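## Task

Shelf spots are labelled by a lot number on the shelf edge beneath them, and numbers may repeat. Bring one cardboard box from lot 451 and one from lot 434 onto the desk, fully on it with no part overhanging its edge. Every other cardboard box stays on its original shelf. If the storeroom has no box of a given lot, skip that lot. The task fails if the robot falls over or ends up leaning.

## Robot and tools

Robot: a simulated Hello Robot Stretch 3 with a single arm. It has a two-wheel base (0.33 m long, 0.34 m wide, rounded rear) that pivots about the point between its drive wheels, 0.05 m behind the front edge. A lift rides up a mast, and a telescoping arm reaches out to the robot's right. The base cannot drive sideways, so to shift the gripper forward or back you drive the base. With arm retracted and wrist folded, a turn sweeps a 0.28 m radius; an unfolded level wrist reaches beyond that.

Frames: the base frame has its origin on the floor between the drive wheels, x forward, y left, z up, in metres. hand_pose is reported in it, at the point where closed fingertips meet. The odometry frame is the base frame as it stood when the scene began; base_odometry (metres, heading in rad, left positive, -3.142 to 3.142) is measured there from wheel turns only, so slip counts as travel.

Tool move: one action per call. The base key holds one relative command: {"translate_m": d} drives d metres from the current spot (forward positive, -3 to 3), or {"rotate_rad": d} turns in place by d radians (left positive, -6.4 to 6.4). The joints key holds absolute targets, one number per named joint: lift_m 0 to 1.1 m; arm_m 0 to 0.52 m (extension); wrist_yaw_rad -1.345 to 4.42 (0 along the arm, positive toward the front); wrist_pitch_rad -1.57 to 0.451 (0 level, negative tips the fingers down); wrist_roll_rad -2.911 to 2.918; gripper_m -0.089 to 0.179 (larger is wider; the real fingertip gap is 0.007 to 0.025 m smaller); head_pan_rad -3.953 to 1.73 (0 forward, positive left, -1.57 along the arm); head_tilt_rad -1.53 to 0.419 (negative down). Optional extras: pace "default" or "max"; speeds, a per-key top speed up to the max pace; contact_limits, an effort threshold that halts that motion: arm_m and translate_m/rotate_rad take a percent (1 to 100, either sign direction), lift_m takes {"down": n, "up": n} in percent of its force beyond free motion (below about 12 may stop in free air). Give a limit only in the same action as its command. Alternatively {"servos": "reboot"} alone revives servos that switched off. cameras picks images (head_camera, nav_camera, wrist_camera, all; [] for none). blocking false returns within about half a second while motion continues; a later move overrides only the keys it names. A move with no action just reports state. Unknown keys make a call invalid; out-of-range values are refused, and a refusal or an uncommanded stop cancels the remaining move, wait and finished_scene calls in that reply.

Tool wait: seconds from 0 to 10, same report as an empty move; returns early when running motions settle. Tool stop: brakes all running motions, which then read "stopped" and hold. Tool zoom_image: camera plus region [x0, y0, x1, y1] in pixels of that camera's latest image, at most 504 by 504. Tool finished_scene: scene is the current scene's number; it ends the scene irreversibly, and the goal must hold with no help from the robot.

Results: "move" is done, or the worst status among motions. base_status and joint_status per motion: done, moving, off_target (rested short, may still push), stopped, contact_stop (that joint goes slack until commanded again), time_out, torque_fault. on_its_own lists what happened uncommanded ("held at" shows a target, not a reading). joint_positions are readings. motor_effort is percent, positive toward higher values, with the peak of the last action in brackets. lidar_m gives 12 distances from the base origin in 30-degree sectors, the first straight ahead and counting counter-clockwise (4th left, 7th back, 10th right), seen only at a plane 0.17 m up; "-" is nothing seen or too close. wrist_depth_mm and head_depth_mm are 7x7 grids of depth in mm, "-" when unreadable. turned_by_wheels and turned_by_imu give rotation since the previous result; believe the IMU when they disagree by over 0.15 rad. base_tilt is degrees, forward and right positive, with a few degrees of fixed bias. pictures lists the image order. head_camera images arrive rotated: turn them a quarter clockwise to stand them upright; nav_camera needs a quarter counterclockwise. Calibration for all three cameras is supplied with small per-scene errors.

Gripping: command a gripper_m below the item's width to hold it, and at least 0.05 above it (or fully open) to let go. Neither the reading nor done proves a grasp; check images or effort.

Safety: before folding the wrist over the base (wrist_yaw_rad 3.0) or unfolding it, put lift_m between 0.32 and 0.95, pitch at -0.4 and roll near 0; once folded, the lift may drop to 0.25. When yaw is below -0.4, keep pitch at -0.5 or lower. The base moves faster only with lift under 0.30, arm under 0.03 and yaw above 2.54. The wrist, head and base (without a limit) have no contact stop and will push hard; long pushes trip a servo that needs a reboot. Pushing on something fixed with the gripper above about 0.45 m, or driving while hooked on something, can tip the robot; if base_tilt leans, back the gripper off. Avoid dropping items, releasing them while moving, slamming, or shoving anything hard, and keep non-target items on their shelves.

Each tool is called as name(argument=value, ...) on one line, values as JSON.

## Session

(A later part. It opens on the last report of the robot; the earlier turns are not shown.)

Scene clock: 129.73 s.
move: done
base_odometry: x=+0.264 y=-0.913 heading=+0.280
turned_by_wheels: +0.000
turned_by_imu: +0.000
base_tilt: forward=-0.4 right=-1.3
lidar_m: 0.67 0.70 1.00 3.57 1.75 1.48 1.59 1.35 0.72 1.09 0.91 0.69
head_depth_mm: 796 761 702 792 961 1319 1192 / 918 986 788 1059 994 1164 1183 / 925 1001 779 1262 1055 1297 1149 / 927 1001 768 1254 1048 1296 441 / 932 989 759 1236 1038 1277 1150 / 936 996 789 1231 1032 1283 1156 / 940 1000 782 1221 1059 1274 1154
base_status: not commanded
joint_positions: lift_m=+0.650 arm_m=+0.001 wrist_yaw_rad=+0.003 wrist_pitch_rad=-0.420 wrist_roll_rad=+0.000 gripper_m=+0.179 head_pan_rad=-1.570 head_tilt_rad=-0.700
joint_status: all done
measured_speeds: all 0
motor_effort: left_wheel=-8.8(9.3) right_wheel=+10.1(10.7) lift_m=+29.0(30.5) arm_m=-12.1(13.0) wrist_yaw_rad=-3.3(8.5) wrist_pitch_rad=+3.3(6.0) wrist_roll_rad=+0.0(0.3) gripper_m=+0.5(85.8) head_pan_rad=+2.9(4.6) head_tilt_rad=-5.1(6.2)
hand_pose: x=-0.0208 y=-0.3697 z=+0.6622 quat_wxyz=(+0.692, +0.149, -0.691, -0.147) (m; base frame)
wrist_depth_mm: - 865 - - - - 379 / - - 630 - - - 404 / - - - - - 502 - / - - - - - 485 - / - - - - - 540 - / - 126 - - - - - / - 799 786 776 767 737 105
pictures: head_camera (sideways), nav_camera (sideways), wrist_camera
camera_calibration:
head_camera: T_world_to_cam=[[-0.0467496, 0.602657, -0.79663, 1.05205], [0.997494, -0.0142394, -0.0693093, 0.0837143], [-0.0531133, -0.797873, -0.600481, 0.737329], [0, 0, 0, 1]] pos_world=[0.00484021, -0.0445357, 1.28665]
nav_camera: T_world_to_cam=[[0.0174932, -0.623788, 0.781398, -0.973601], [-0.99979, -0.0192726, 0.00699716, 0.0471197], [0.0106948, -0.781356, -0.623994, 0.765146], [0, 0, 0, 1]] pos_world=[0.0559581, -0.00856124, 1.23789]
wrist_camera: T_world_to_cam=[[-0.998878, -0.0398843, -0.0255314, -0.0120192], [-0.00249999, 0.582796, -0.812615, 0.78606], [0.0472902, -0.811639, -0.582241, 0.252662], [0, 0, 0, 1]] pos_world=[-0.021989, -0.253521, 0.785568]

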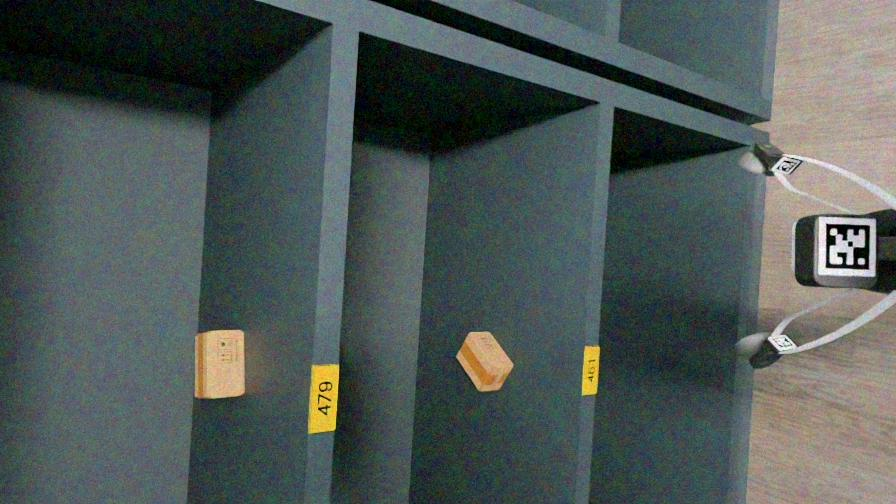

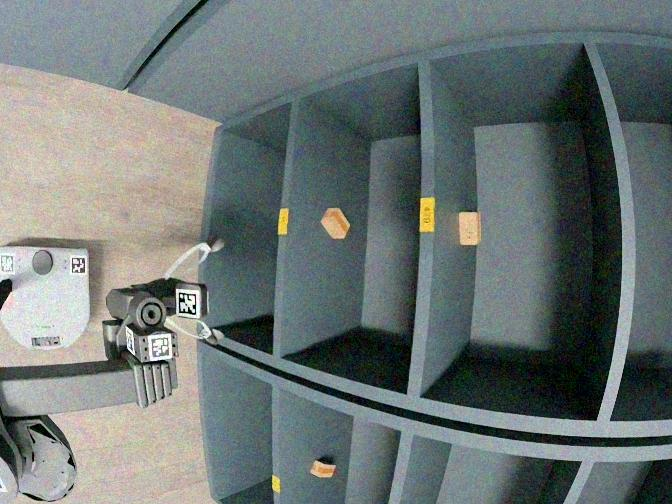

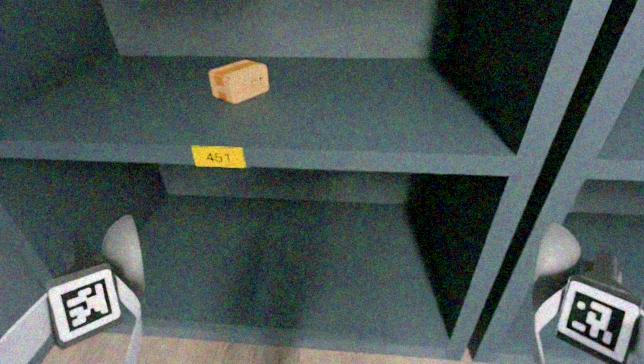

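move(base={"translate_m":0.165}, joints={"wrist_pitch_rad":-0.2,"lift_m":0.58}, pace="max")

Scene clock: 151.60 s.
move: done
base_odometry: x=+0.422 y=-0.867 heading=+0.280
turned_by_wheels: +0.000
turned_by_imu: +0.000
base_tilt: forward=-0.2 right=-1.1
lidar_m: 0.50 0.53 0.75 2.37 1.78 1.61 1.76 1.50 0.79 1.14 0.69 0.52
head_depth_mm: 920 992 796 1168 1019 1184 1196 / 921 997 786 1263 1062 1307 1177 / 927 1003 777 1263 1055 1293 1153 / 931 990 768 1249 1042 1300 485 / 938 994 796 1240 1040 1286 1160 / 943 998 791 1225 1063 1271 1160 / 944 1002 782 1136 1055 1259 1151
base_status: done
joint_positions: lift_m=+0.580 arm_m=+0.001 wrist_yaw_rad=+0.003 wrist_pitch_rad=-0.222 wrist_roll_rad=+0.000 gripper_m=+0.179 head_pan_rad=-1.570 head_tilt_rad=-0.700
joint_status: all done
measured_speeds: all 0
motor_effort: left_wheel=+1.5(7.2) right_wheel=+10.2(14.1) lift_m=+29.2(31.2) arm_m=-10.6(11.6) wrist_yaw_rad=-0.9(4.5) wrist_pitch_rad=+3.5(6.4) wrist_roll_rad=+0.1(0.3) gripper_m=+0.5(1.1) head_pan_rad=+2.5(3.9) head_tilt_rad=-4.6(6.0)
hand_pose: x=-0.0208 y=-0.3902 z=+0.6389 quat_wxyz=(+0.703, +0.079, -0.702, -0.077) (m; base frame)
wrist_depth_mm: - 817 - - - - - / - - - - - - - / - - - 620 - - - / - - - - - - - / - 143 - - - 968 - / - 126 - - - 946 - / - - - - - - 105
pictures: head_camera (sideways), nav_camera (sideways), wrist_camera
camera_calibration:
head_camera: T_world_to_cam=[[-0.0468711, 0.602654, -0.796625, 1.05204], [0.997493, -0.0140849, -0.0693449, 0.083767], [-0.0530113, -0.797879, -0.600483, 0.737331], [0, 0, 0, 1]] pos_world=[0.00484013, -0.0445356, 1.28665]
nav_camera: T_world_to_cam=[[0.0176176, -0.623786, 0.781397, -0.973545], [-0.999787, -0.0194277, 0.00703246, 0.047077], [0.010794, -0.781354, -0.623995, 0.76522], [0, 0, 0, 1]] pos_world=[0.0559587, -0.00846158, 1.23789]
wrist_camera: T_world_to_cam=[[-0.998874, -0.0439889, -0.0177466, -0.0199721], [-0.00190061, 0.41095, -0.911656, 0.775301], [0.0473957, -0.910596, -0.410571, 0.07413], [0, 0, 0, 1]] pos_world=[-0.0219895, -0.251986, 0.736889]

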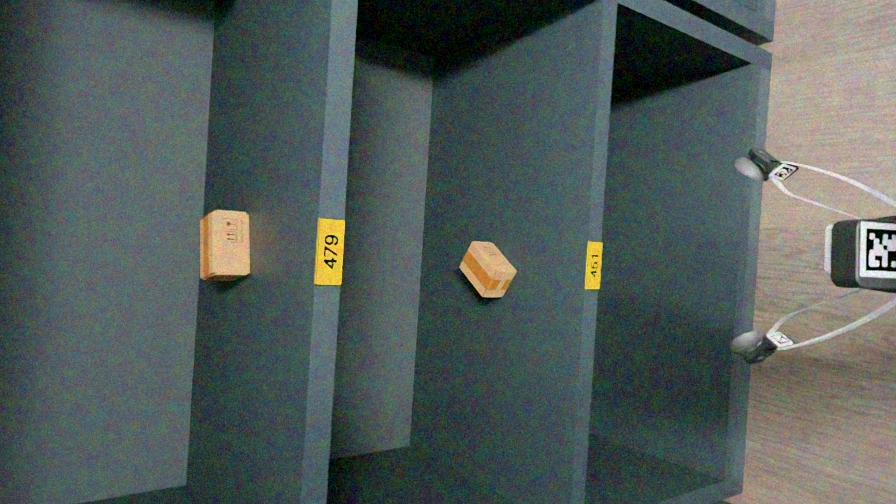

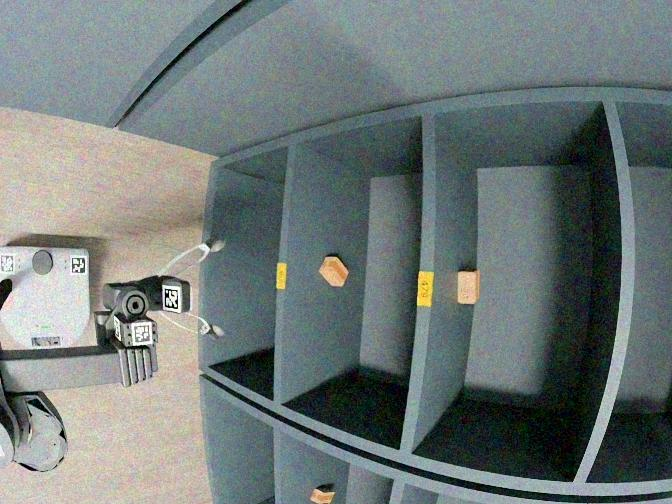

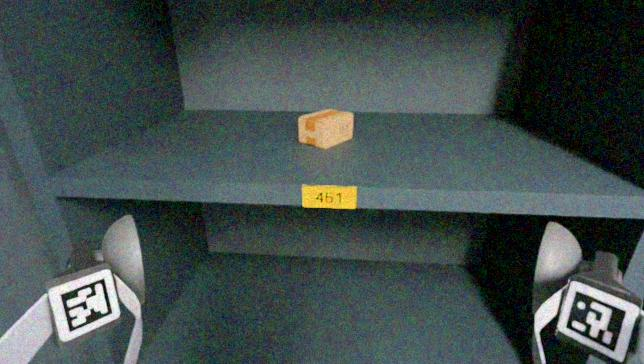

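move(joints={"lift_m":0.545,"arm_m":0.22})

Scene clock: 169.03 s.
move: done
base_odometry: x=+0.422 y=-0.867 heading=+0.280
turned_by_wheels: +0.000
turned_by_imu: +0.000
base_tilt: forward=-0.3 right=-1.2
lidar_m: 0.51 0.53 0.75 2.38 1.77 1.61 1.76 1.50 0.79 1.13 0.69 0.52
head_depth_mm: 919 993 798 1173 1017 1181 1183 / 923 999 787 1266 1060 1317 1139 / 929 1003 778 1255 1020 575 575 / 930 991 766 1249 1014 599 1150 / 932 995 796 1232 1033 1289 1168 / 941 1007 790 1224 1061 1284 1155 / 947 1001 781 1137 1049 1260 1155
base_status: not commanded
joint_positions: lift_m=+0.545 arm_m=+0.220 wrist_yaw_rad=+0.003 wrist_pitch_rad=-0.221 wrist_roll_rad=+0.000 gripper_m=+0.179 head_pan_rad=-1.570 head_tilt_rad=-0.700
joint_status: all done
measured_speeds: all 0
motor_effort: left_wheel=+1.2(2.0) right_wheel=+9.8(10.5) lift_m=+25.5(27.9) arm_m=+12.4(15.5) wrist_yaw_rad=-1.9(4.8) wrist_pitch_rad=+3.4(3.6) wrist_roll_rad=+0.0(0.3) gripper_m=+0.6(1.2) head_pan_rad=+3.0(3.4) head_tilt_rad=-4.2(5.6)
hand_pose: x=-0.0208 y=-0.6097 z=+0.6040 quat_wxyz=(+0.703, +0.079, -0.702, -0.077) (m; base frame)
wrist_depth_mm: - 630 - - - - 570 / - 670 - - - - 608 / - - - 422 - - 569 / - - - 414 - - - / 307 292 304 304 303 287 299 / 118 140 279 - 263 261 247 / - - - - - - 105
pictures: head_camera (sideways), nav_camera (sideways), wrist_camera
camera_calibration:
head_camera: T_world_to_cam=[[-0.0468711, 0.602654, -0.796625, 1.05204], [0.997493, -0.0140849, -0.0693449, 0.083767], [-0.0530113, -0.797879, -0.600483, 0.737331], [0, 0, 0, 1]] pos_world=[0.00484013, -0.0445356, 1.28665]
nav_camera: T_world_to_cam=[[0.0176176, -0.623786, 0.781397, -0.973545], [-0.999787, -0.0194277, 0.00703246, 0.047077], [0.010794, -0.781354, -0.623995, 0.76522], [0, 0, 0, 1]] pos_world=[0.0559587, -0.00846158, 1.23789]
wrist_camera: T_world_to_cam=[[-0.998874, -0.0439958, -0.0177268, -0.0302597], [-0.00190031, 0.410542, -0.91184, 0.833583], [0.0473947, -0.91078, -0.410164, -0.140356], [0, 0, 0, 1]] pos_world=[-0.0219895, -0.471386, 0.701989]

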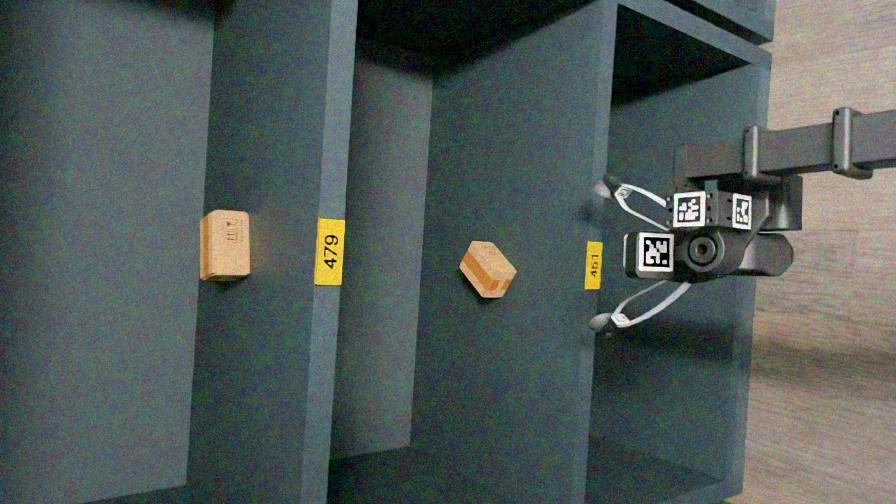

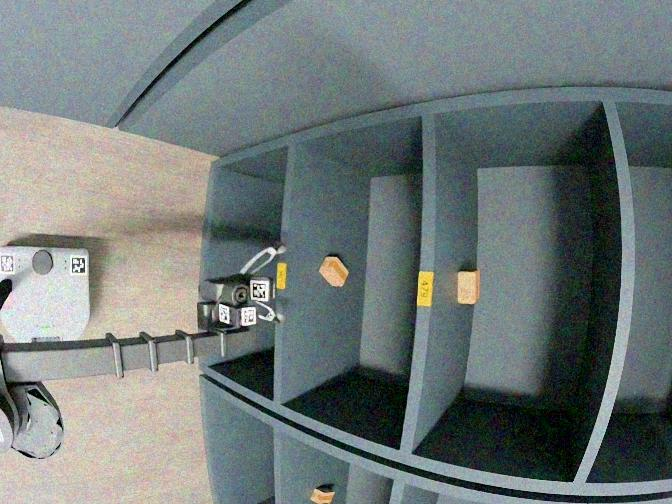

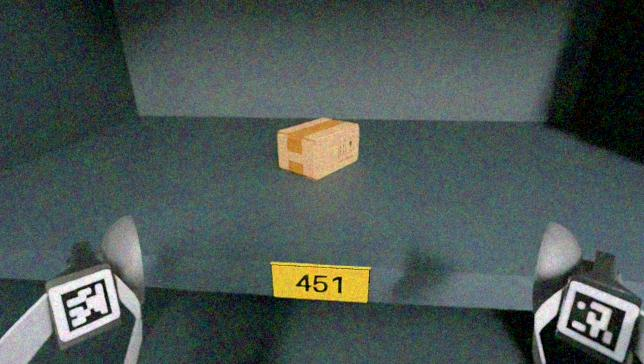

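zoom_image(camera="head_camera", region=[420, 200, 560, 340])

move(base={"translate_m":0.03}, joints={"arm_m":0.3}, cameras=["wrist_camera"])

Scaled by 3.600 from the camera's 896x504 image, which has a finer 1280x720 frame.

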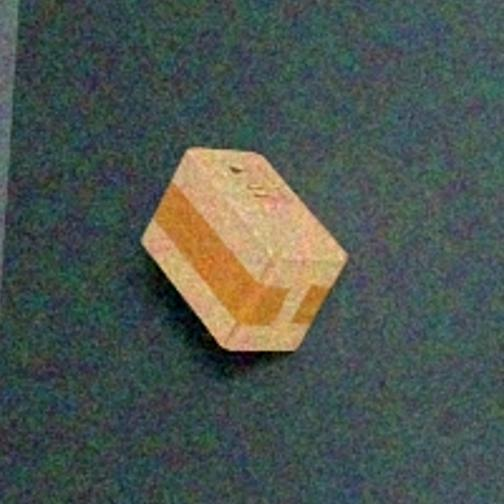

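Scene clock: 191.63 s.
move: done
base_odometry: x=+0.451 y=-0.859 heading=+0.280
turned_by_wheels: +0.000
turned_by_imu: +0.000
base_tilt: forward=-0.3 right=-1.2
lidar_m: 0.48 0.50 0.71 2.23 2.17 1.63 1.79 1.52 0.80 1.14 0.65 0.49
head_depth_mm: 925 994 794 1191 1034 1231 1193 / 924 999 785 1263 1063 1303 1133 / 929 1002 774 1257 988 618 1110 / 934 997 766 1252 977 1240 1176 / 934 994 803 1236 1036 1292 1168 / 942 1003 793 1223 1059 1277 1166 / 933 951 778 1103 1044 1257 1156
base_status: done
joint_positions: lift_m=+0.545 arm_m=+0.300 wrist_yaw_rad=+0.003 wrist_pitch_rad=-0.221 wrist_roll_rad=+0.000 gripper_m=+0.179 head_pan_rad=-1.570 head_tilt_rad=-0.700
joint_status: all done
measured_speeds: all 0
motor_effort: left_wheel=+4.6(8.2) right_wheel=+3.8(11.9) lift_m=+31.1(31.4) arm_m=+13.6(14.7) wrist_yaw_rad=-3.0(4.9) wrist_pitch_rad=+3.5(3.5) wrist_roll_rad=-0.2(0.3) gripper_m=+0.9(1.1) head_pan_rad=+2.4(3.1) head_tilt_rad=-4.1(4.8)
hand_pose: x=-0.0208 y=-0.6897 z=+0.6040 quat_wxyz=(+0.703, +0.079, -0.702, -0.077) (m; base frame)
wrist_depth_mm: - 571 - - - - - / - 598 - - - - - / - - - - - - - / - - - 337 - - - / 307 290 302 302 301 287 312 / - 227 243 242 242 242 240 / 211 207 204 202 202 195 105
pictures: wrist_camera
camera_calibration:
wrist_camera: T_world_to_cam=[[-0.998879, -0.0438643, -0.017778, -0.0336709], [-0.00179972, 0.410547, -0.911838, 0.86643], [0.0472958, -0.910784, -0.410166, -0.213221], [0, 0, 0, 1]] pos_world=[-0.0219894, -0.551386, 0.701989]

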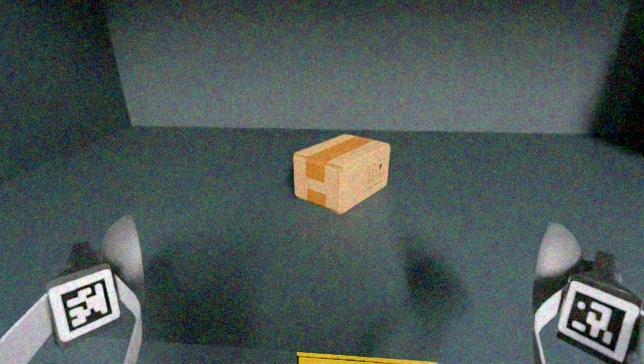

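move(joints={"lift_m":0.52,"arm_m":0.49}, contact_limits={"arm_m":30})

Scene clock: 206.17 s.
move: done
base_odometry: x=+0.451 y=-0.859 heading=+0.280
turned_by_wheels: +0.000
turned_by_imu: +0.000
base_tilt: forward=-0.5 right=-1.2
lidar_m: 0.48 0.50 0.71 2.24 2.17 1.63 1.79 1.52 0.81 1.14 0.65 0.49
head_depth_mm: 923 997 793 1196 1031 1243 1185 / 923 1001 787 1263 1058 1304 1166 / 928 999 775 1261 816 644 1104 / 934 993 766 1238 859 1291 1172 / 939 995 800 1237 1039 1288 1163 / 943 1004 792 1225 1065 1283 1160 / 933 953 781 1112 1044 1252 1159
base_status: not commanded
joint_positions: lift_m=+0.520 arm_m=+0.490 wrist_yaw_rad=+0.003 wrist_pitch_rad=-0.221 wrist_roll_rad=+0.000 gripper_m=+0.179 head_pan_rad=-1.570 head_tilt_rad=-0.700
joint_status: all done
measured_speeds: all 0
motor_effort: left_wheel=+4.6(4.8) right_wheel=+4.2(4.7) lift_m=+23.6(31.0) arm_m=+13.0(15.5) wrist_yaw_rad=-2.7(4.3) wrist_pitch_rad=+3.4(3.6) wrist_roll_rad=+0.1(0.6) gripper_m=+0.8(1.1) head_pan_rad=+2.4(2.8) head_tilt_rad=-3.7(4.6)
contact_limits: arm_m 30 (drawing in: default 31, maximum 55; extending or still: default 40, maximum 69)
hand_pose: x=-0.0208 y=-0.8797 z=+0.5790 quat_wxyz=(+0.703, +0.079, -0.702, -0.077) (m; base frame)
wrist_depth_mm: - - - - - - 337 / 414 - - - - - - / - - - - - - - / 323 321 320 206 299 298 315 / 272 245 256 165 179 254 254 / 118 144 198 143 187 203 203 / 162 166 172 150 165 171 105
pictures: head_camera (sideways), nav_camera (sideways), wrist_camera
camera_calibration:
head_camera: T_world_to_cam=[[-0.0468711, 0.602654, -0.796625, 1.05204], [0.997493, -0.0140849, -0.0693449, 0.083767], [-0.0530113, -0.797879, -0.600483, 0.737331], [0, 0, 0, 1]] pos_world=[0.00484013, -0.0445356, 1.28665]
nav_camera: T_world_to_cam=[[0.0176176, -0.623786, 0.781397, -0.973545], [-0.999787, -0.0194277, 0.00703246, 0.047077], [0.010794, -0.781354, -0.623995, 0.76522], [0, 0, 0, 1]] pos_world=[0.0559587, -0.00846158, 1.23789]
wrist_camera: T_world_to_cam=[[-0.998879, -0.0438678, -0.0177743, -0.0424548], [-0.00180023, 0.410463, -0.911875, 0.921601], [0.0472977, -0.910821, -0.410082, -0.396609], [0, 0, 0, 1]] pos_world=[-0.0219894, -0.741386, 0.676989]

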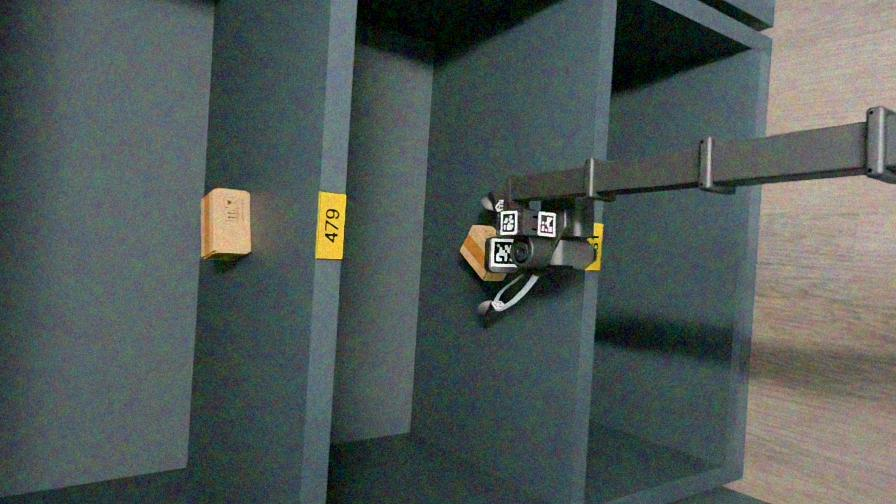

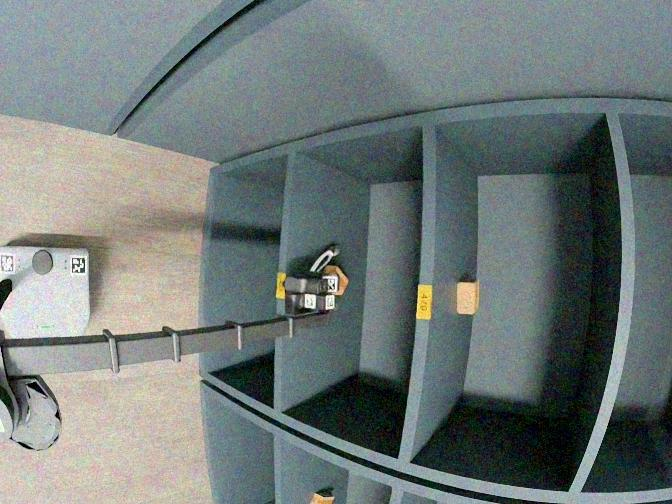

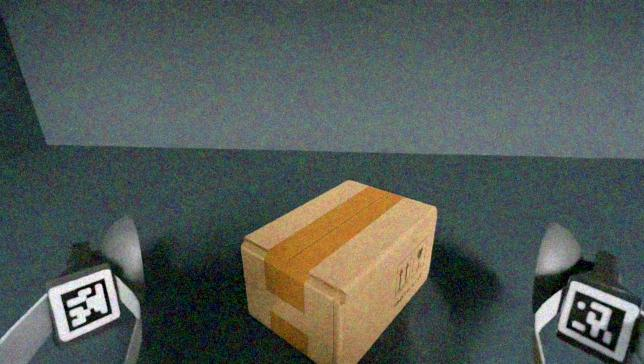

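move(joints={"arm_m":0.512}, cameras=[])

move(joints={"gripper_m":0.09}, cameras=["wrist_camera"])

move(joints={"gripper_m":0.04}, cameras=["wrist_camera"])

Scene clock: 212.03 s.
move: done
base_odometry: x=+0.451 y=-0.859 heading=+0.280
turned_by_wheels: +0.000
turned_by_imu: +0.000
base_tilt: forward=-0.2 right=-1.1
lidar_m: 0.48 0.50 0.71 2.24 2.17 1.63 1.79 1.52 0.80 1.14 0.65 0.49
head_depth_mm: 920 995 794 1191 1032 1237 1188 / 927 998 784 1263 1064 1312 1149 / 930 1003 779 1257 822 627 557 / 934 989 766 1244 970 1287 1170 / 942 999 799 1238 1040 1280 1154 / 942 999 790 1225 1069 1273 1159 / 929 956 778 1112 1044 1259 1160
base_status: not commanded
joint_positions: lift_m=+0.520 arm_m=+0.512 wrist_yaw_rad=+0.003 wrist_pitch_rad=-0.221 wrist_roll_rad=+0.000 gripper_m=+0.179 head_pan_rad=-1.570 head_tilt_rad=-0.700
joint_status: all done
measured_speeds: all 0
motor_effort: left_wheel=+4.1(5.2) right_wheel=+3.8(4.5) lift_m=+27.6(27.8) arm_m=+12.9(14.2) wrist_yaw_rad=-2.9(3.8) wrist_pitch_rad=+3.4(3.5) wrist_roll_rad=-0.1(0.3) gripper_m=+0.0(1.3) head_pan_rad=+2.1(2.1) head_tilt_rad=-2.6(3.6)
hand_pose: x=-0.0208 y=-0.9017 z=+0.5790 quat_wxyz=(+0.703, +0.079, -0.702, -0.077) (m; base frame)
wrist_depth_mm: - - - 340 334 330 325 / - - - - - - 338 / 415 - - - - - - / 324 321 303 318 315 316 315 / 273 245 257 165 165 254 254 / 119 144 144 137 149 204 203 / 162 166 161 118 160 170 105
pictures: none
No camera images: "cameras" was empty.

Scene clock: 213.47 s.
move: done
base_odometry: x=+0.451 y=-0.859 heading=+0.280
turned_by_wheels: +0.000
turned_by_imu: +0.000
base_tilt: forward=-0.3 right=-1.2
lidar_m: 0.48 0.50 0.71 2.24 2.18 1.63 1.79 1.52 0.81 1.14 0.65 0.49
head_depth_mm: 926 991 795 1198 1033 1238 1188 / 924 997 786 1263 1058 1309 1158 / 930 1002 776 1255 823 629 555 / 930 993 769 1243 971 1295 1164 / 935 996 800 1231 1038 1287 1164 / 941 1000 788 1218 1062 1282 1155 / 932 955 779 1108 1043 1260 1157
base_status: not commanded
joint_positions: lift_m=+0.520 arm_m=+0.512 wrist_yaw_rad=+0.002 wrist_pitch_rad=-0.221 wrist_roll_rad=+0.000 gripper_m=+0.090 head_pan_rad=-1.570 head_tilt_rad=-0.700
joint_status: all done
measured_speeds: all 0
motor_effort: left_wheel=+4.5(5.0) right_wheel=+4.1(4.7) lift_m=+28.6(29.0) arm_m=+9.9(12.9) wrist_yaw_rad=-1.8(4.2) wrist_pitch_rad=+3.5(3.5) wrist_roll_rad=+0.1(0.2) gripper_m=-0.4(82.2) head_pan_rad=+1.3(2.5) head_tilt_rad=-2.4(3.7)
hand_pose: x=-0.0211 y=-0.9017 z=+0.5790 quat_wxyz=(+0.703, +0.079, -0.702, -0.078) (m; base frame)
wrist_depth_mm: - - - 340 333 331 323 / - - - - - - 337 / 418 - - - - - - / 321 319 301 320 318 316 315 / 259 258 159 165 160 253 253 / 207 206 132 138 138 196 203 / 178 161 143 118 148 125 170
pictures: wrist_camera
camera_calibration:
wrist_camera: T_world_to_cam=[[-0.998922, -0.042885, -0.0177782, -0.0427667], [-0.00139367, 0.410482, -0.911868, 0.93065], [0.046403, -0.91086, -0.410099, -0.41668], [0, 0, 0, 1]] pos_world=[-0.0220884, -0.763386, 0.676989]

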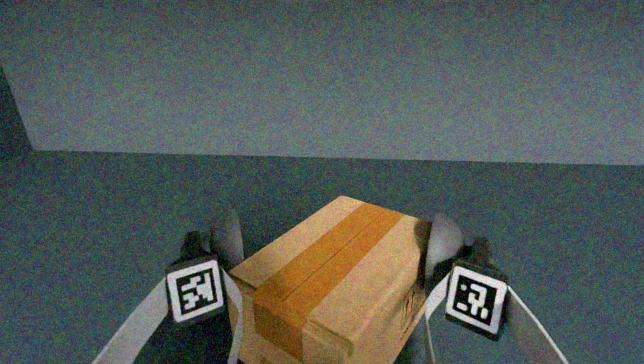

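Scene clock: 214.50 s.
move: done
base_odometry: x=+0.451 y=-0.859 heading=+0.280
turned_by_wheels: +0.000
turned_by_imu: +0.000
base_tilt: forward=-0.2 right=-1.2
lidar_m: 0.48 0.50 0.71 2.24 2.17 1.63 1.79 1.51 0.80 1.13 0.65 0.49
head_depth_mm: 923 994 793 1191 1035 1237 1188 / 925 997 789 1260 1061 1302 1158 / 931 1004 775 1255 826 627 555 / 935 991 764 1243 969 1292 1170 / 937 999 800 1235 1035 1277 1163 / 941 1002 792 1218 1061 1278 1156 / 933 957 779 1114 1041 1258 1153
base_status: not commanded
joint_positions: lift_m=+0.520 arm_m=+0.512 wrist_yaw_rad=+0.002 wrist_pitch_rad=-0.221 wrist_roll_rad=+0.000 gripper_m=+0.040 head_pan_rad=-1.570 head_tilt_rad=-0.700
joint_status: all done
measured_speeds: all 0
motor_effort: left_wheel=+4.7(4.8) right_wheel=+3.8(4.5) lift_m=+29.4(29.6) arm_m=+8.3(10.2) wrist_yaw_rad=-2.5(3.5) wrist_pitch_rad=+3.4(3.5) wrist_roll_rad=+0.0(0.3) gripper_m=-10.5(84.2) head_pan_rad=+1.5(2.0) head_tilt_rad=-2.2(3.8)
hand_pose: x=-0.0211 y=-0.9017 z=+0.5791 quat_wxyz=(+0.703, +0.079, -0.702, -0.078) (m; base frame)
wrist_depth_mm: - - - 338 334 330 322 / - - - - - - 339 / 415 - - - - - - / 323 321 320 206 316 316 315 / 259 258 160 164 164 254 254 / 208 215 130 138 128 204 203 / 173 102 161 138 160 120 170
pictures: wrist_camera
camera_calibration:
wrist_camera: T_world_to_cam=[[-0.998922, -0.0428849, -0.0177721, -0.0427708], [-0.00139303, 0.410362, -0.911922, 0.930594], [0.0464006, -0.910914, -0.409979, -0.416803], [0, 0, 0, 1]] pos_world=[-0.0220884, -0.763386, 0.676989]

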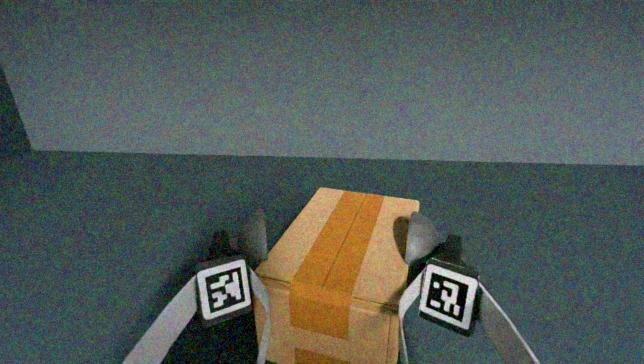

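Excellent, it rotates into place. Squeeze more and lift.

move(joints={"gripper_m":0.01}, cameras=["wrist_camera"])

move(joints={"lift_m":0.64}, cameras=["wrist_camera"])

Scene clock: 220.47 s.
move: done
base_odometry: x=+0.451 y=-0.859 heading=+0.280
turned_by_wheels: +0.000
turned_by_imu: +0.000
base_tilt: forward=-0.2 right=-1.1
lidar_m: 0.48 0.50 0.71 2.23 2.17 1.63 1.79 1.53 0.81 1.13 0.65 0.49
head_depth_mm: 923 994 795 1193 1040 1236 1184 / 925 1000 787 1262 1061 1309 1157 / 927 1000 774 1257 822 627 556 / 932 994 767 1245 969 1294 1174 / 938 995 799 1235 1039 1282 1158 / 941 1004 790 1228 1063 1274 1160 / 935 958 778 1108 1045 1258 1151
base_status: not commanded
joint_positions: lift_m=+0.520 arm_m=+0.512 wrist_yaw_rad=+0.001 wrist_pitch_rad=-0.220 wrist_roll_rad=+0.000 gripper_m=+0.011 head_pan_rad=-1.570 head_tilt_rad=-0.700
joint_status: all done
measured_speeds: all 0
motor_effort: left_wheel=+4.7(4.8) right_wheel=+3.3(4.5) lift_m=+30.1(31.2) arm_m=+1.2(3.2) wrist_yaw_rad=-1.8(2.6) wrist_pitch_rad=+3.3(3.5) wrist_roll_rad=+0.1(0.3) gripper_m=-20.6(92.1) head_pan_rad=+1.3(1.8) head_tilt_rad=-3.1(3.5)
hand_pose: x=-0.0211 y=-0.9018 z=+0.5792 quat_wxyz=(+0.703, +0.078, -0.702, -0.078) (m; base frame)
wrist_depth_mm: - - - 341 337 327 326 / - - - - - - 339 / 418 - - - - - - / 323 323 321 206 317 319 315 / 258 259 257 165 165 255 253 / 207 206 129 138 127 204 204 / 173 161 166 140 160 160 170
pictures: wrist_camera
camera_calibration:
wrist_camera: T_world_to_cam=[[-0.998936, -0.0425806, -0.0177149, -0.0425754], [-0.00128953, 0.409755, -0.912195, 0.930408], [0.0461006, -0.911201, -0.409374, -0.417397], [0, 0, 0, 1]] pos_world=[-0.022088, -0.763385, 0.677088]

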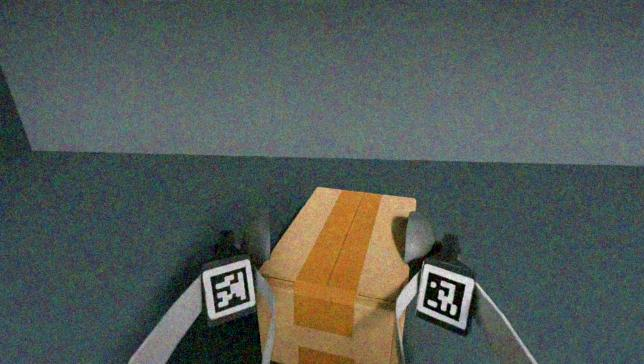

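Scene clock: 222.40 s.
move: done
base_odometry: x=+0.451 y=-0.859 heading=+0.280
turned_by_wheels: +0.000
turned_by_imu: +0.000
base_tilt: forward=-0.5 right=-1.2
lidar_m: 0.48 0.50 0.71 2.24 2.17 1.64 1.79 1.52 0.80 1.13 0.65 0.49
head_depth_mm: 922 992 797 1187 1036 1244 1185 / 926 999 788 1265 1032 1237 396 / 930 1002 777 764 629 1263 1152 / 937 989 764 837 1038 1290 1172 / 936 1000 801 1227 1034 1285 1166 / 942 1002 789 1229 1066 1283 1162 / 934 956 779 1109 1040 1256 1155
base_status: not commanded
joint_positions: lift_m=+0.640 arm_m=+0.512 wrist_yaw_rad=+0.001 wrist_pitch_rad=-0.224 wrist_roll_rad=+0.000 gripper_m=+0.011 head_pan_rad=-1.570 head_tilt_rad=-0.700
joint_status: all done
measured_speeds: all 0
motor_effort: left_wheel=+4.6(5.0) right_wheel=+3.4(4.8) lift_m=+31.7(33.9) arm_m=-2.6(2.6) wrist_yaw_rad=-2.3(2.8) wrist_pitch_rad=+4.1(4.2) wrist_roll_rad=-0.2(0.3) gripper_m=-19.5(20.8) head_pan_rad=+1.0(1.7) head_tilt_rad=-2.1(3.2)
hand_pose: x=-0.0212 y=-0.9014 z=+0.6982 quat_wxyz=(+0.703, +0.080, -0.702, -0.079) (m; base frame)
wrist_depth_mm: - - - 338 334 330 324 / - - - - - - 337 / 418 - - - - - - / 451 - - - - - - / - - 151 159 153 - - / - - 129 138 129 - - / 317 98 298 140 135 295 302
pictures: wrist_camera
camera_calibration:
wrist_camera: T_world_to_cam=[[-0.998941, -0.0424127, -0.0178552, -0.0402229], [-0.00128866, 0.413636, -0.910441, 1.04103], [0.0459999, -0.909454, -0.413253, -0.364149], [0, 0, 0, 1]] pos_world=[-0.0220879, -0.76349, 0.796592]

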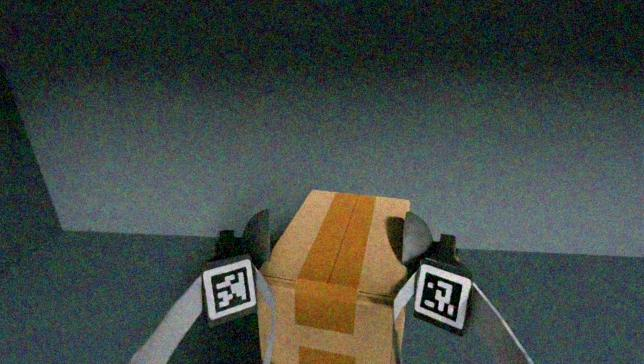

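move(joints={"arm_m":0.0}, cameras=["wrist_camera"])

move(base={"translate_m":-0.35}, joints={"lift_m":0.85}, cameras=[])

move(base={"rotate_rad":-1.597}, cameras=["wrist_camera"])

move(base={"translate_m":-1.25})

Scene clock: 263.07 s.
move: done
base_odometry: x=+0.451 y=-0.859 heading=+0.280
turned_by_wheels: +0.000
turned_by_imu: +0.000
base_tilt: forward=-0.4 right=-1.2
lidar_m: 0.48 0.50 0.71 2.24 2.18 1.63 1.79 1.52 0.80 1.13 0.65 0.49
head_depth_mm: 922 994 794 1192 1038 1246 1194 / 925 997 787 1264 1058 1310 1189 / 929 1002 777 1263 1054 1309 1176 / 933 996 767 1243 1047 645 437 / 938 994 802 1233 1046 1279 1162 / 941 1004 792 1221 1065 1275 1158 / 933 960 779 1107 1044 1253 1154
base_status: not commanded
joint_positions: lift_m=+0.640 arm_m=+0.001 wrist_yaw_rad=+0.001 wrist_pitch_rad=-0.225 wrist_roll_rad=+0.000 gripper_m=+0.011 head_pan_rad=-1.570 head_tilt_rad=-0.700
joint_status: all done
measured_speeds: all 0
motor_effort: left_wheel=+4.7(5.4) right_wheel=+3.5(4.8) lift_m=+30.8(31.7) arm_m=-12.6(14.7) wrist_yaw_rad=-1.5(3.8) wrist_pitch_rad=+4.1(4.2) wrist_roll_rad=+0.0(0.3) gripper_m=-19.6(20.1) head_pan_rad=+0.7(1.3) head_tilt_rad=-2.0(2.6)
hand_pose: x=-0.0212 y=-0.3900 z=+0.6982 quat_wxyz=(+0.703, +0.080, -0.702, -0.079) (m; base frame)
wrist_depth_mm: - - - - - - - / - - - - - - - / - - - - - - - / - - - - - - - / - - 151 159 152 - - / - - 128 138 129 - - / - 98 - 140 131 105 -
pictures: wrist_camera
camera_calibration:
wrist_camera: T_world_to_cam=[[-0.998941, -0.0424131, -0.0178605, -0.0185289], [-0.00129009, 0.413756, -0.910387, 0.829483], [0.0460022, -0.909399, -0.413373, 0.101055], [0, 0, 0, 1]] pos_world=[-0.0220879, -0.25209, 0.796592]

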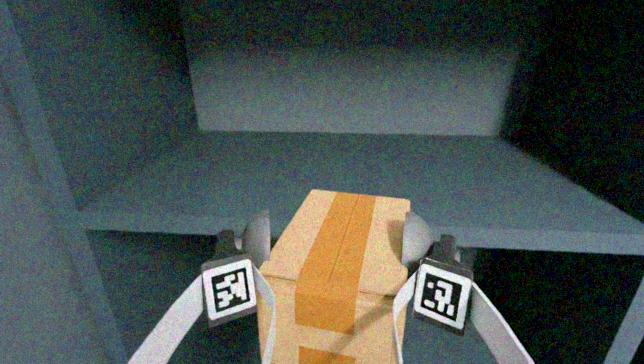

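Scene clock: 267.70 s.
move: done
base_odometry: x=+0.115 y=-0.955 heading=+0.279
turned_by_wheels: +0.000
turned_by_imu: +0.000
base_tilt: forward=-0.3 right=-1.3
lidar_m: 0.82 0.86 1.22 3.57 1.38 1.37 1.44 1.22 0.69 0.67 1.03 0.85
head_depth_mm: 543 621 713 1240 1035 1355 - / 547 608 686 827 994 1375 - / 902 941 726 833 874 344 - / 923 995 766 1252 490 312 - / 928 989 756 1240 1038 1285 1164 / 929 989 749 1227 1027 1283 1155 / 937 894 781 1219 1023 1271 1156
base_status: done
joint_positions: lift_m=+0.850 arm_m=+0.001 wrist_yaw_rad=+0.001 wrist_pitch_rad=-0.225 wrist_roll_rad=+0.000 gripper_m=+0.011 head_pan_rad=-1.570 head_tilt_rad=-0.700
joint_status: all done
measured_speeds: all 0
motor_effort: left_wheel=-8.6(11.9) right_wheel=-2.7(11.7) lift_m=+24.5(34.5) arm_m=-10.1(13.1) wrist_yaw_rad=-1.7(3.4) wrist_pitch_rad=+4.1(4.2) wrist_roll_rad=-0.1(0.3) gripper_m=-19.4(20.2) head_pan_rad=-0.4(1.1) head_tilt_rad=-0.9(2.4)
hand_pose: x=-0.0212 y=-0.3900 z=+0.9081 quat_wxyz=(+0.703, +0.080, -0.702, -0.079) (m; base frame)
wrist_depth_mm: 808 599 - - 384 370 - / 905 - - - 397 393 - / 957 - - - 684 - - / - - - - 455 - - / - - 152 159 159 - - / - - 129 138 128 - - / - 99 129 141 131 105 -
pictures: none
No camera images: "cameras" was empty.

Scene clock: 271.33 s.
move: done
base_odometry: x=+0.115 y=-0.955 heading=-1.317
turned_by_wheels: -1.597
turned_by_imu: -1.572
base_tilt: forward=-0.3 right=-1.4
lidar_m: 0.67 1.04 0.85 0.82 0.86 1.21 3.57 1.40 1.37 1.44 1.21 0.69
head_depth_mm: 1184 1315 1511 1745 1709 1444 - / 1188 1322 1492 1725 1686 1466 - / 1189 1323 1503 1733 1547 344 - / 1190 1337 1505 1743 490 312 - / 1203 1336 1523 1754 1641 1367 1165 / 1202 1343 1520 1771 1661 1360 1167 / 1221 1361 1548 1791 1622 1344 1151
base_status: done
joint_positions: lift_m=+0.850 arm_m=+0.001 wrist_yaw_rad=+0.001 wrist_pitch_rad=-0.225 wrist_roll_rad=+0.000 gripper_m=+0.011 head_pan_rad=-1.570 head_tilt_rad=-0.700
joint_status: not commanded
measured_speeds: all 0
motor_effort: left_wheel=+8.1(12.8) right_wheel=-9.9(13.8) lift_m=+26.2(26.4) arm_m=-12.3(13.3) wrist_yaw_rad=-2.4(3.3) wrist_pitch_rad=+4.1(4.3) wrist_roll_rad=+0.2(0.3) gripper_m=-19.6(20.2) head_pan_rad=-0.3(0.8) head_tilt_rad=-0.6(1.9)
hand_pose: x=-0.0212 y=-0.3900 z=+0.9081 quat_wxyz=(+0.703, +0.080, -0.702, -0.079) (m; base frame)
wrist_depth_mm: - - - - - - - / - - - - - - - / - - - - - - - / - - - - - - - / - - 161 159 167 - - / - - 129 138 128 - - / - - - 140 135 - -
pictures: wrist_camera
camera_calibration:
wrist_camera: T_world_to_cam=[[-0.998941, -0.0424073, -0.0178691, -0.0147681], [-0.00128407, 0.41384, -0.910349, 1.02065], [0.0460004, -0.909361, -0.413456, 0.187957], [0, 0, 0, 1]] pos_world=[-0.0220879, -0.25209, 1.00659]

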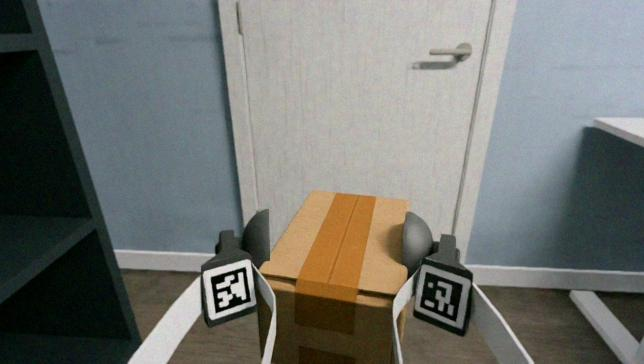

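Scene clock: 284.97 s.
move: done
base_odometry: x=-0.199 y=+0.254 heading=-1.317
turned_by_wheels: +0.000
turned_by_imu: +0.000
base_tilt: forward=-0.2 right=-1.2
lidar_m: 1.91 1.19 0.89 0.86 0.90 1.27 2.37 1.33 0.99 0.78 1.02 2.06
head_depth_mm: 1166 1303 1338 968 1567 1434 - / 1171 1309 1328 958 1579 1465 - / 1175 1303 1305 950 820 343 - / 1175 1315 1294 942 491 311 - / 1180 1320 1285 934 1595 1364 1165 / 1179 1324 1266 921 1500 1362 1166 / 1191 1322 1424 919 1580 1355 1158
base_status: done
joint_positions: lift_m=+0.850 arm_m=+0.001 wrist_yaw_rad=+0.001 wrist_pitch_rad=-0.225 wrist_roll_rad=+0.000 gripper_m=+0.011 head_pan_rad=-1.570 head_tilt_rad=-0.700
joint_status: not commanded
measured_speeds: all 0
motor_effort: left_wheel=-1.0(9.8) right_wheel=-11.3(14.5) lift_m=+31.2(32.2) arm_m=-6.0(13.0) wrist_yaw_rad=-0.8(3.6) wrist_pitch_rad=+4.1(4.3) wrist_roll_rad=+0.0(0.5) gripper_m=-20.1(20.2) head_pan_rad=-1.0(1.8) head_tilt_rad=+0.5(1.5)
hand_pose: x=-0.0212 y=-0.3900 z=+0.9081 quat_wxyz=(+0.703, +0.080, -0.702, -0.079) (m; base frame)
wrist_depth_mm: - - - - - - - / - - - - - - - / - - - - - - - / - - - - - - - / - - 152 159 152 - - / - - 129 138 128 - - / - - - 140 135 - -
pictures: head_camera (sideways), nav_camera (sideways), wrist_camera
camera_calibration:
head_camera: T_world_to_cam=[[-0.0468711, 0.602654, -0.796625, 1.05204], [0.997493, -0.0140849, -0.0693449, 0.083767], [-0.0530113, -0.797879, -0.600483, 0.737331], [0, 0, 0, 1]] pos_world=[0.00484013, -0.0445356, 1.28665]
nav_camera: T_world_to_cam=[[0.0176176, -0.623786, 0.781397, -0.973545], [-0.999787, -0.0194277, 0.00703246, 0.047077], [0.010794, -0.781354, -0.623995, 0.76522], [0, 0, 0, 1]] pos_world=[0.0559587, -0.00846158, 1.23789]
wrist_camera: T_world_to_cam=[[-0.998941, -0.0424073, -0.0178691, -0.0147681], [-0.00128407, 0.41384, -0.910349, 1.02065], [0.0460004, -0.909361, -0.413456, 0.187957], [0, 0, 0, 1]] pos_world=[-0.0220879, -0.25209, 1.00659]

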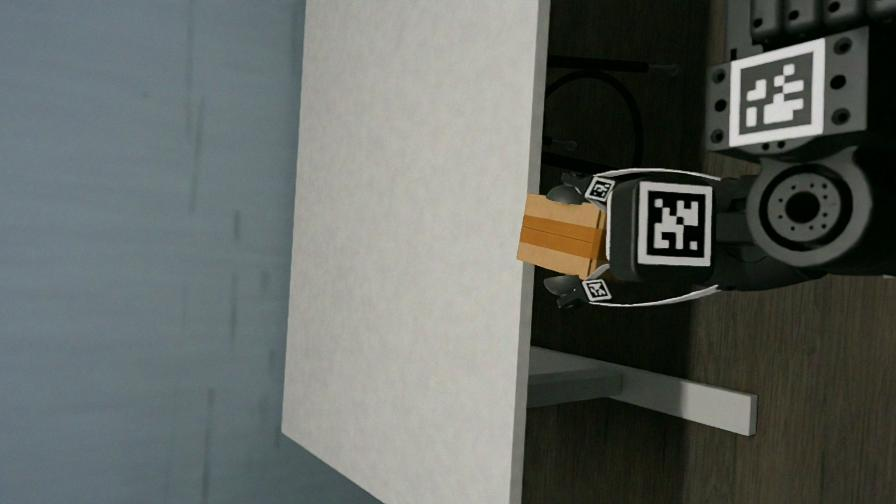

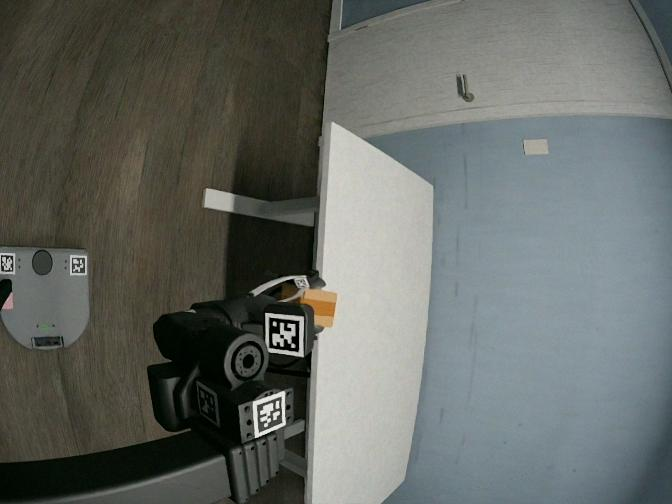

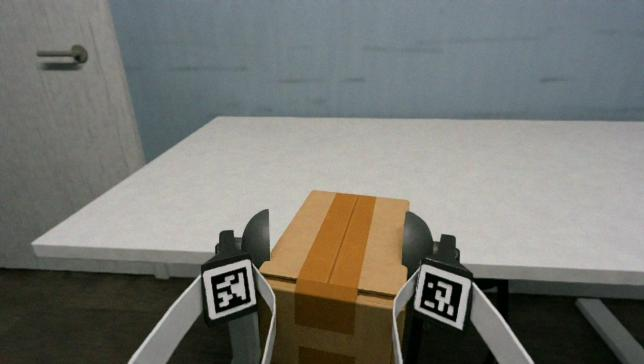

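move(joints={"arm_m":0.38}, cameras=[])

move(joints={"lift_m":0.73}, cameras=["wrist_camera","head_camera"])

move(joints={"lift_m":0.69}, speeds={"lift_m":0.02}, contact_limits={"lift_m":{"down":14}}, cameras=["wrist_camera","head_camera"])

Scene clock: 300.30 s.
move: done
base_odometry: x=-0.199 y=+0.254 heading=-1.317
turned_by_wheels: +0.000
turned_by_imu: +0.000
base_tilt: forward=-0.3 right=-1.3
lidar_m: 1.91 1.19 0.89 0.86 0.90 1.26 2.36 1.33 0.99 0.78 1.02 2.05
head_depth_mm: 1166 1292 1345 969 304 - 1161 / 1164 1306 1328 394 363 1360 1181 / 1177 1309 519 851 1580 1345 1175 / 1177 1309 775 871 1556 1369 1175 / 1178 1319 1276 936 1607 1361 1169 / 1185 1323 1259 924 1500 1356 1161 / 1189 1330 1416 919 1580 1355 1153
base_status: not commanded
joint_positions: lift_m=+0.850 arm_m=+0.380 wrist_yaw_rad=+0.001 wrist_pitch_rad=-0.225 wrist_roll_rad=+0.000 gripper_m=+0.011 head_pan_rad=-1.570 head_tilt_rad=-0.700
joint_status: all done
measured_speeds: all 0
motor_effort: left_wheel=-0.6(1.2) right_wheel=-11.5(12.1) lift_m=+29.5(31.2) arm_m=+13.0(15.4) wrist_yaw_rad=-1.9(3.1) wrist_pitch_rad=+4.1(4.3) wrist_roll_rad=+0.0(0.3) gripper_m=-19.6(20.0) head_pan_rad=-1.9(2.2) head_tilt_rad=+1.3(1.5)
hand_pose: x=-0.0212 y=-0.7694 z=+0.9081 quat_wxyz=(+0.703, +0.080, -0.702, -0.079) (m; base frame)
wrist_depth_mm: - - - - - - - / - - - - - - - / 859 - - - - - - / 908 - - - - - - / 958 - 151 159 152 - - / - - 129 138 129 - - / - 98 - 140 131 105 -
pictures: none
No camera images: "cameras" was empty.

Scene clock: 302.23 s.
move: done
base_odometry: x=-0.199 y=+0.254 heading=-1.317
turned_by_wheels: +0.000
turned_by_imu: +0.000
base_tilt: forward=-0.2 right=-1.4
lidar_m: 1.91 1.19 0.89 0.86 0.90 1.27 2.37 1.33 0.99 0.78 1.02 2.05
head_depth_mm: 1169 1305 1345 966 1563 1391 328 / 1169 1303 1328 962 467 380 327 / 1174 1308 1318 591 1147 1348 1180 / 1176 1315 1294 680 1577 1374 1171 / 1182 1312 1283 933 1596 1366 1168 / 1181 1323 1266 922 1516 1354 1157 / 1187 1329 1421 920 1573 1348 1154
base_status: not commanded
joint_positions: lift_m=+0.730 arm_m=+0.380 wrist_yaw_rad=+0.001 wrist_pitch_rad=-0.225 wrist_roll_rad=+0.000 gripper_m=+0.011 head_pan_rad=-1.570 head_tilt_rad=-0.700
joint_status: all done
measured_speeds: all 0
motor_effort: left_wheel=-0.7(1.2) right_wheel=-10.6(12.1) lift_m=+23.9(30.2) arm_m=+11.8(13.5) wrist_yaw_rad=-2.5(3.0) wrist_pitch_rad=+4.2(4.3) wrist_roll_rad=+0.1(0.3) gripper_m=-19.3(19.9) head_pan_rad=-2.5(2.5) head_tilt_rad=+1.1(1.7)
hand_pose: x=-0.0212 y=-0.7694 z=+0.7881 quat_wxyz=(+0.703, +0.080, -0.702, -0.079) (m; base frame)
wrist_depth_mm: - - - - - - - / - - - - - - - / 851 - - - - - - / - - - - - - - / - - 151 159 152 - - / - - 128 138 128 - - / - 98 - 140 131 105 -
pictures: head_camera (sideways), wrist_camera
camera_calibration:
head_camera: T_world_to_cam=[[-0.0468711, 0.602654, -0.796625, 1.05204], [0.997493, -0.0140849, -0.0693449, 0.083767], [-0.0530113, -0.797879, -0.600483, 0.737331], [0, 0, 0, 1]] pos_world=[0.00484013, -0.0445356, 1.28665]
wrist_camera: T_world_to_cam=[[-0.998941, -0.0424057, -0.0178743, -0.0329978], [-0.00128893, 0.414043, -0.910256, 1.06837], [0.0460008, -0.909269, -0.413659, -0.206473], [0, 0, 0, 1]] pos_world=[-0.0220879, -0.631491, 0.886493]

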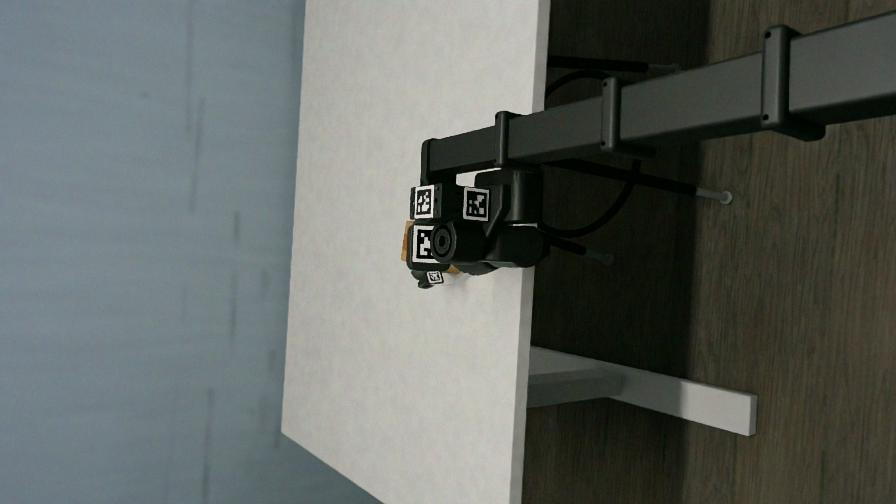

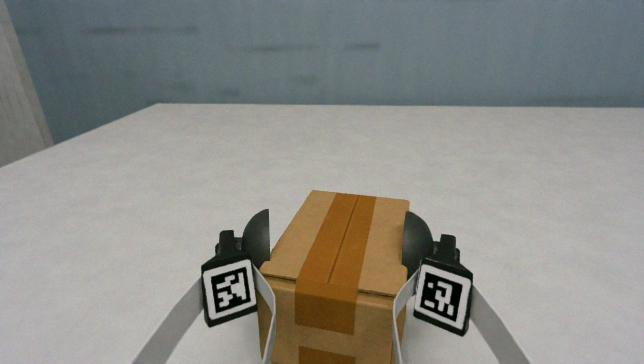

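Scene clock: 304.63 s.
move: done
base_odometry: x=-0.199 y=+0.254 heading=-1.317
turned_by_wheels: +0.000
turned_by_imu: +0.000
base_tilt: forward=-0.3 right=-1.4
lidar_m: 1.90 1.19 0.89 0.86 0.90 1.26 2.37 1.34 0.99 0.78 1.02 2.05
head_depth_mm: 1164 1302 1350 973 1561 1402 1163 / 1167 1295 1335 963 829 414 351 / 1175 1310 1317 947 618 1317 1184 / 1172 1319 1299 854 1518 1377 1167 / 1183 1316 1289 935 1602 1374 1171 / 1176 1327 1270 926 1511 1358 1162 / 1192 1327 1423 920 1576 1346 1157
base_status: not commanded
joint_positions: lift_m=+0.690 arm_m=+0.380 wrist_yaw_rad=+0.001 wrist_pitch_rad=-0.161 wrist_roll_rad=+0.000 gripper_m=+0.011 head_pan_rad=-1.570 head_tilt_rad=-0.700
joint_status: all done
measured_speeds: all 0
motor_effort: left_wheel=-0.5(1.5) right_wheel=-10.9(12.1) lift_m=+19.5(25.7) arm_m=+10.0(12.4) wrist_yaw_rad=-2.0(3.2) wrist_pitch_rad=-7.7(8.0) wrist_roll_rad=+0.1(0.3) gripper_m=-19.5(20.1) head_pan_rad=-2.3(2.4) head_tilt_rad=+1.5(2.2)
contact_limits: lift_m down 14 (down: maximum 72; up: maximum 65)
hand_pose: x=-0.0211 y=-0.7740 z=+0.7638 quat_wxyz=(+0.705, +0.058, -0.704, -0.057) (m; base frame)
wrist_depth_mm: - - - - - - - / - - - - - - - / 830 - - - - - - / - - - - - - - / - - 151 160 159 - - / - - 129 138 128 - - / - 99 - 140 130 105 -
pictures: head_camera (sideways), wrist_camera
camera_calibration:
head_camera: T_world_to_cam=[[-0.0468711, 0.602654, -0.796625, 1.05204], [0.997493, -0.0140849, -0.0693449, 0.083767], [-0.0530113, -0.797879, -0.600483, 0.737331], [0, 0, 0, 1]] pos_world=[0.00484013, -0.0445356, 1.28665]
wrist_camera: T_world_to_cam=[[-0.998936, -0.0435886, -0.0150747, -0.036667], [-0.00139177, 0.355185, -0.934795, 1.02146], [0.0461007, -0.933779, -0.354868, -0.284559], [0, 0, 0, 1]] pos_world=[-0.022088, -0.630123, 0.853326]

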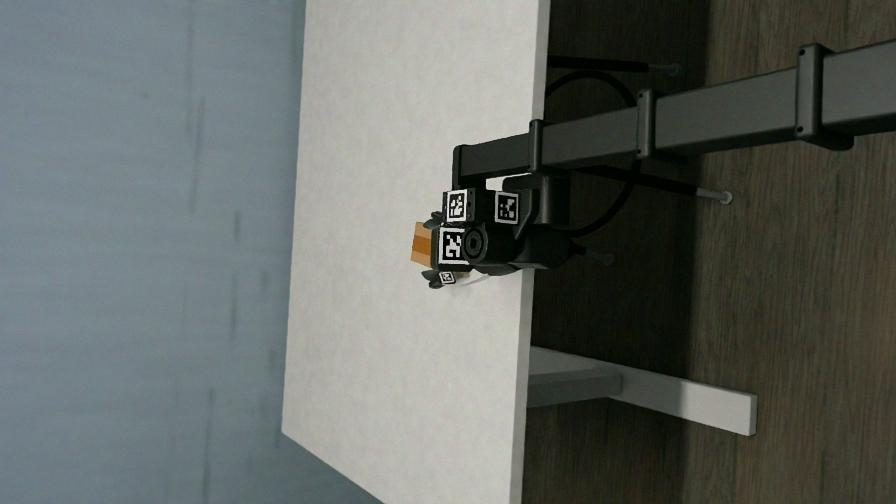

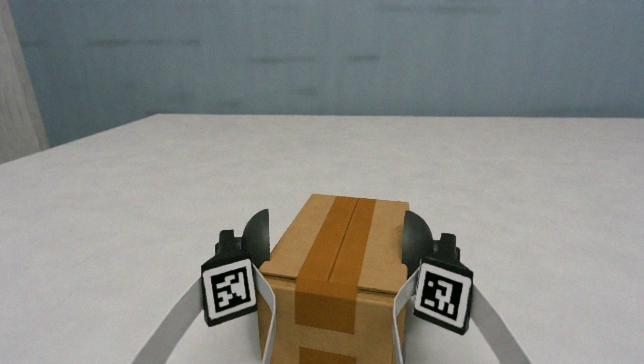

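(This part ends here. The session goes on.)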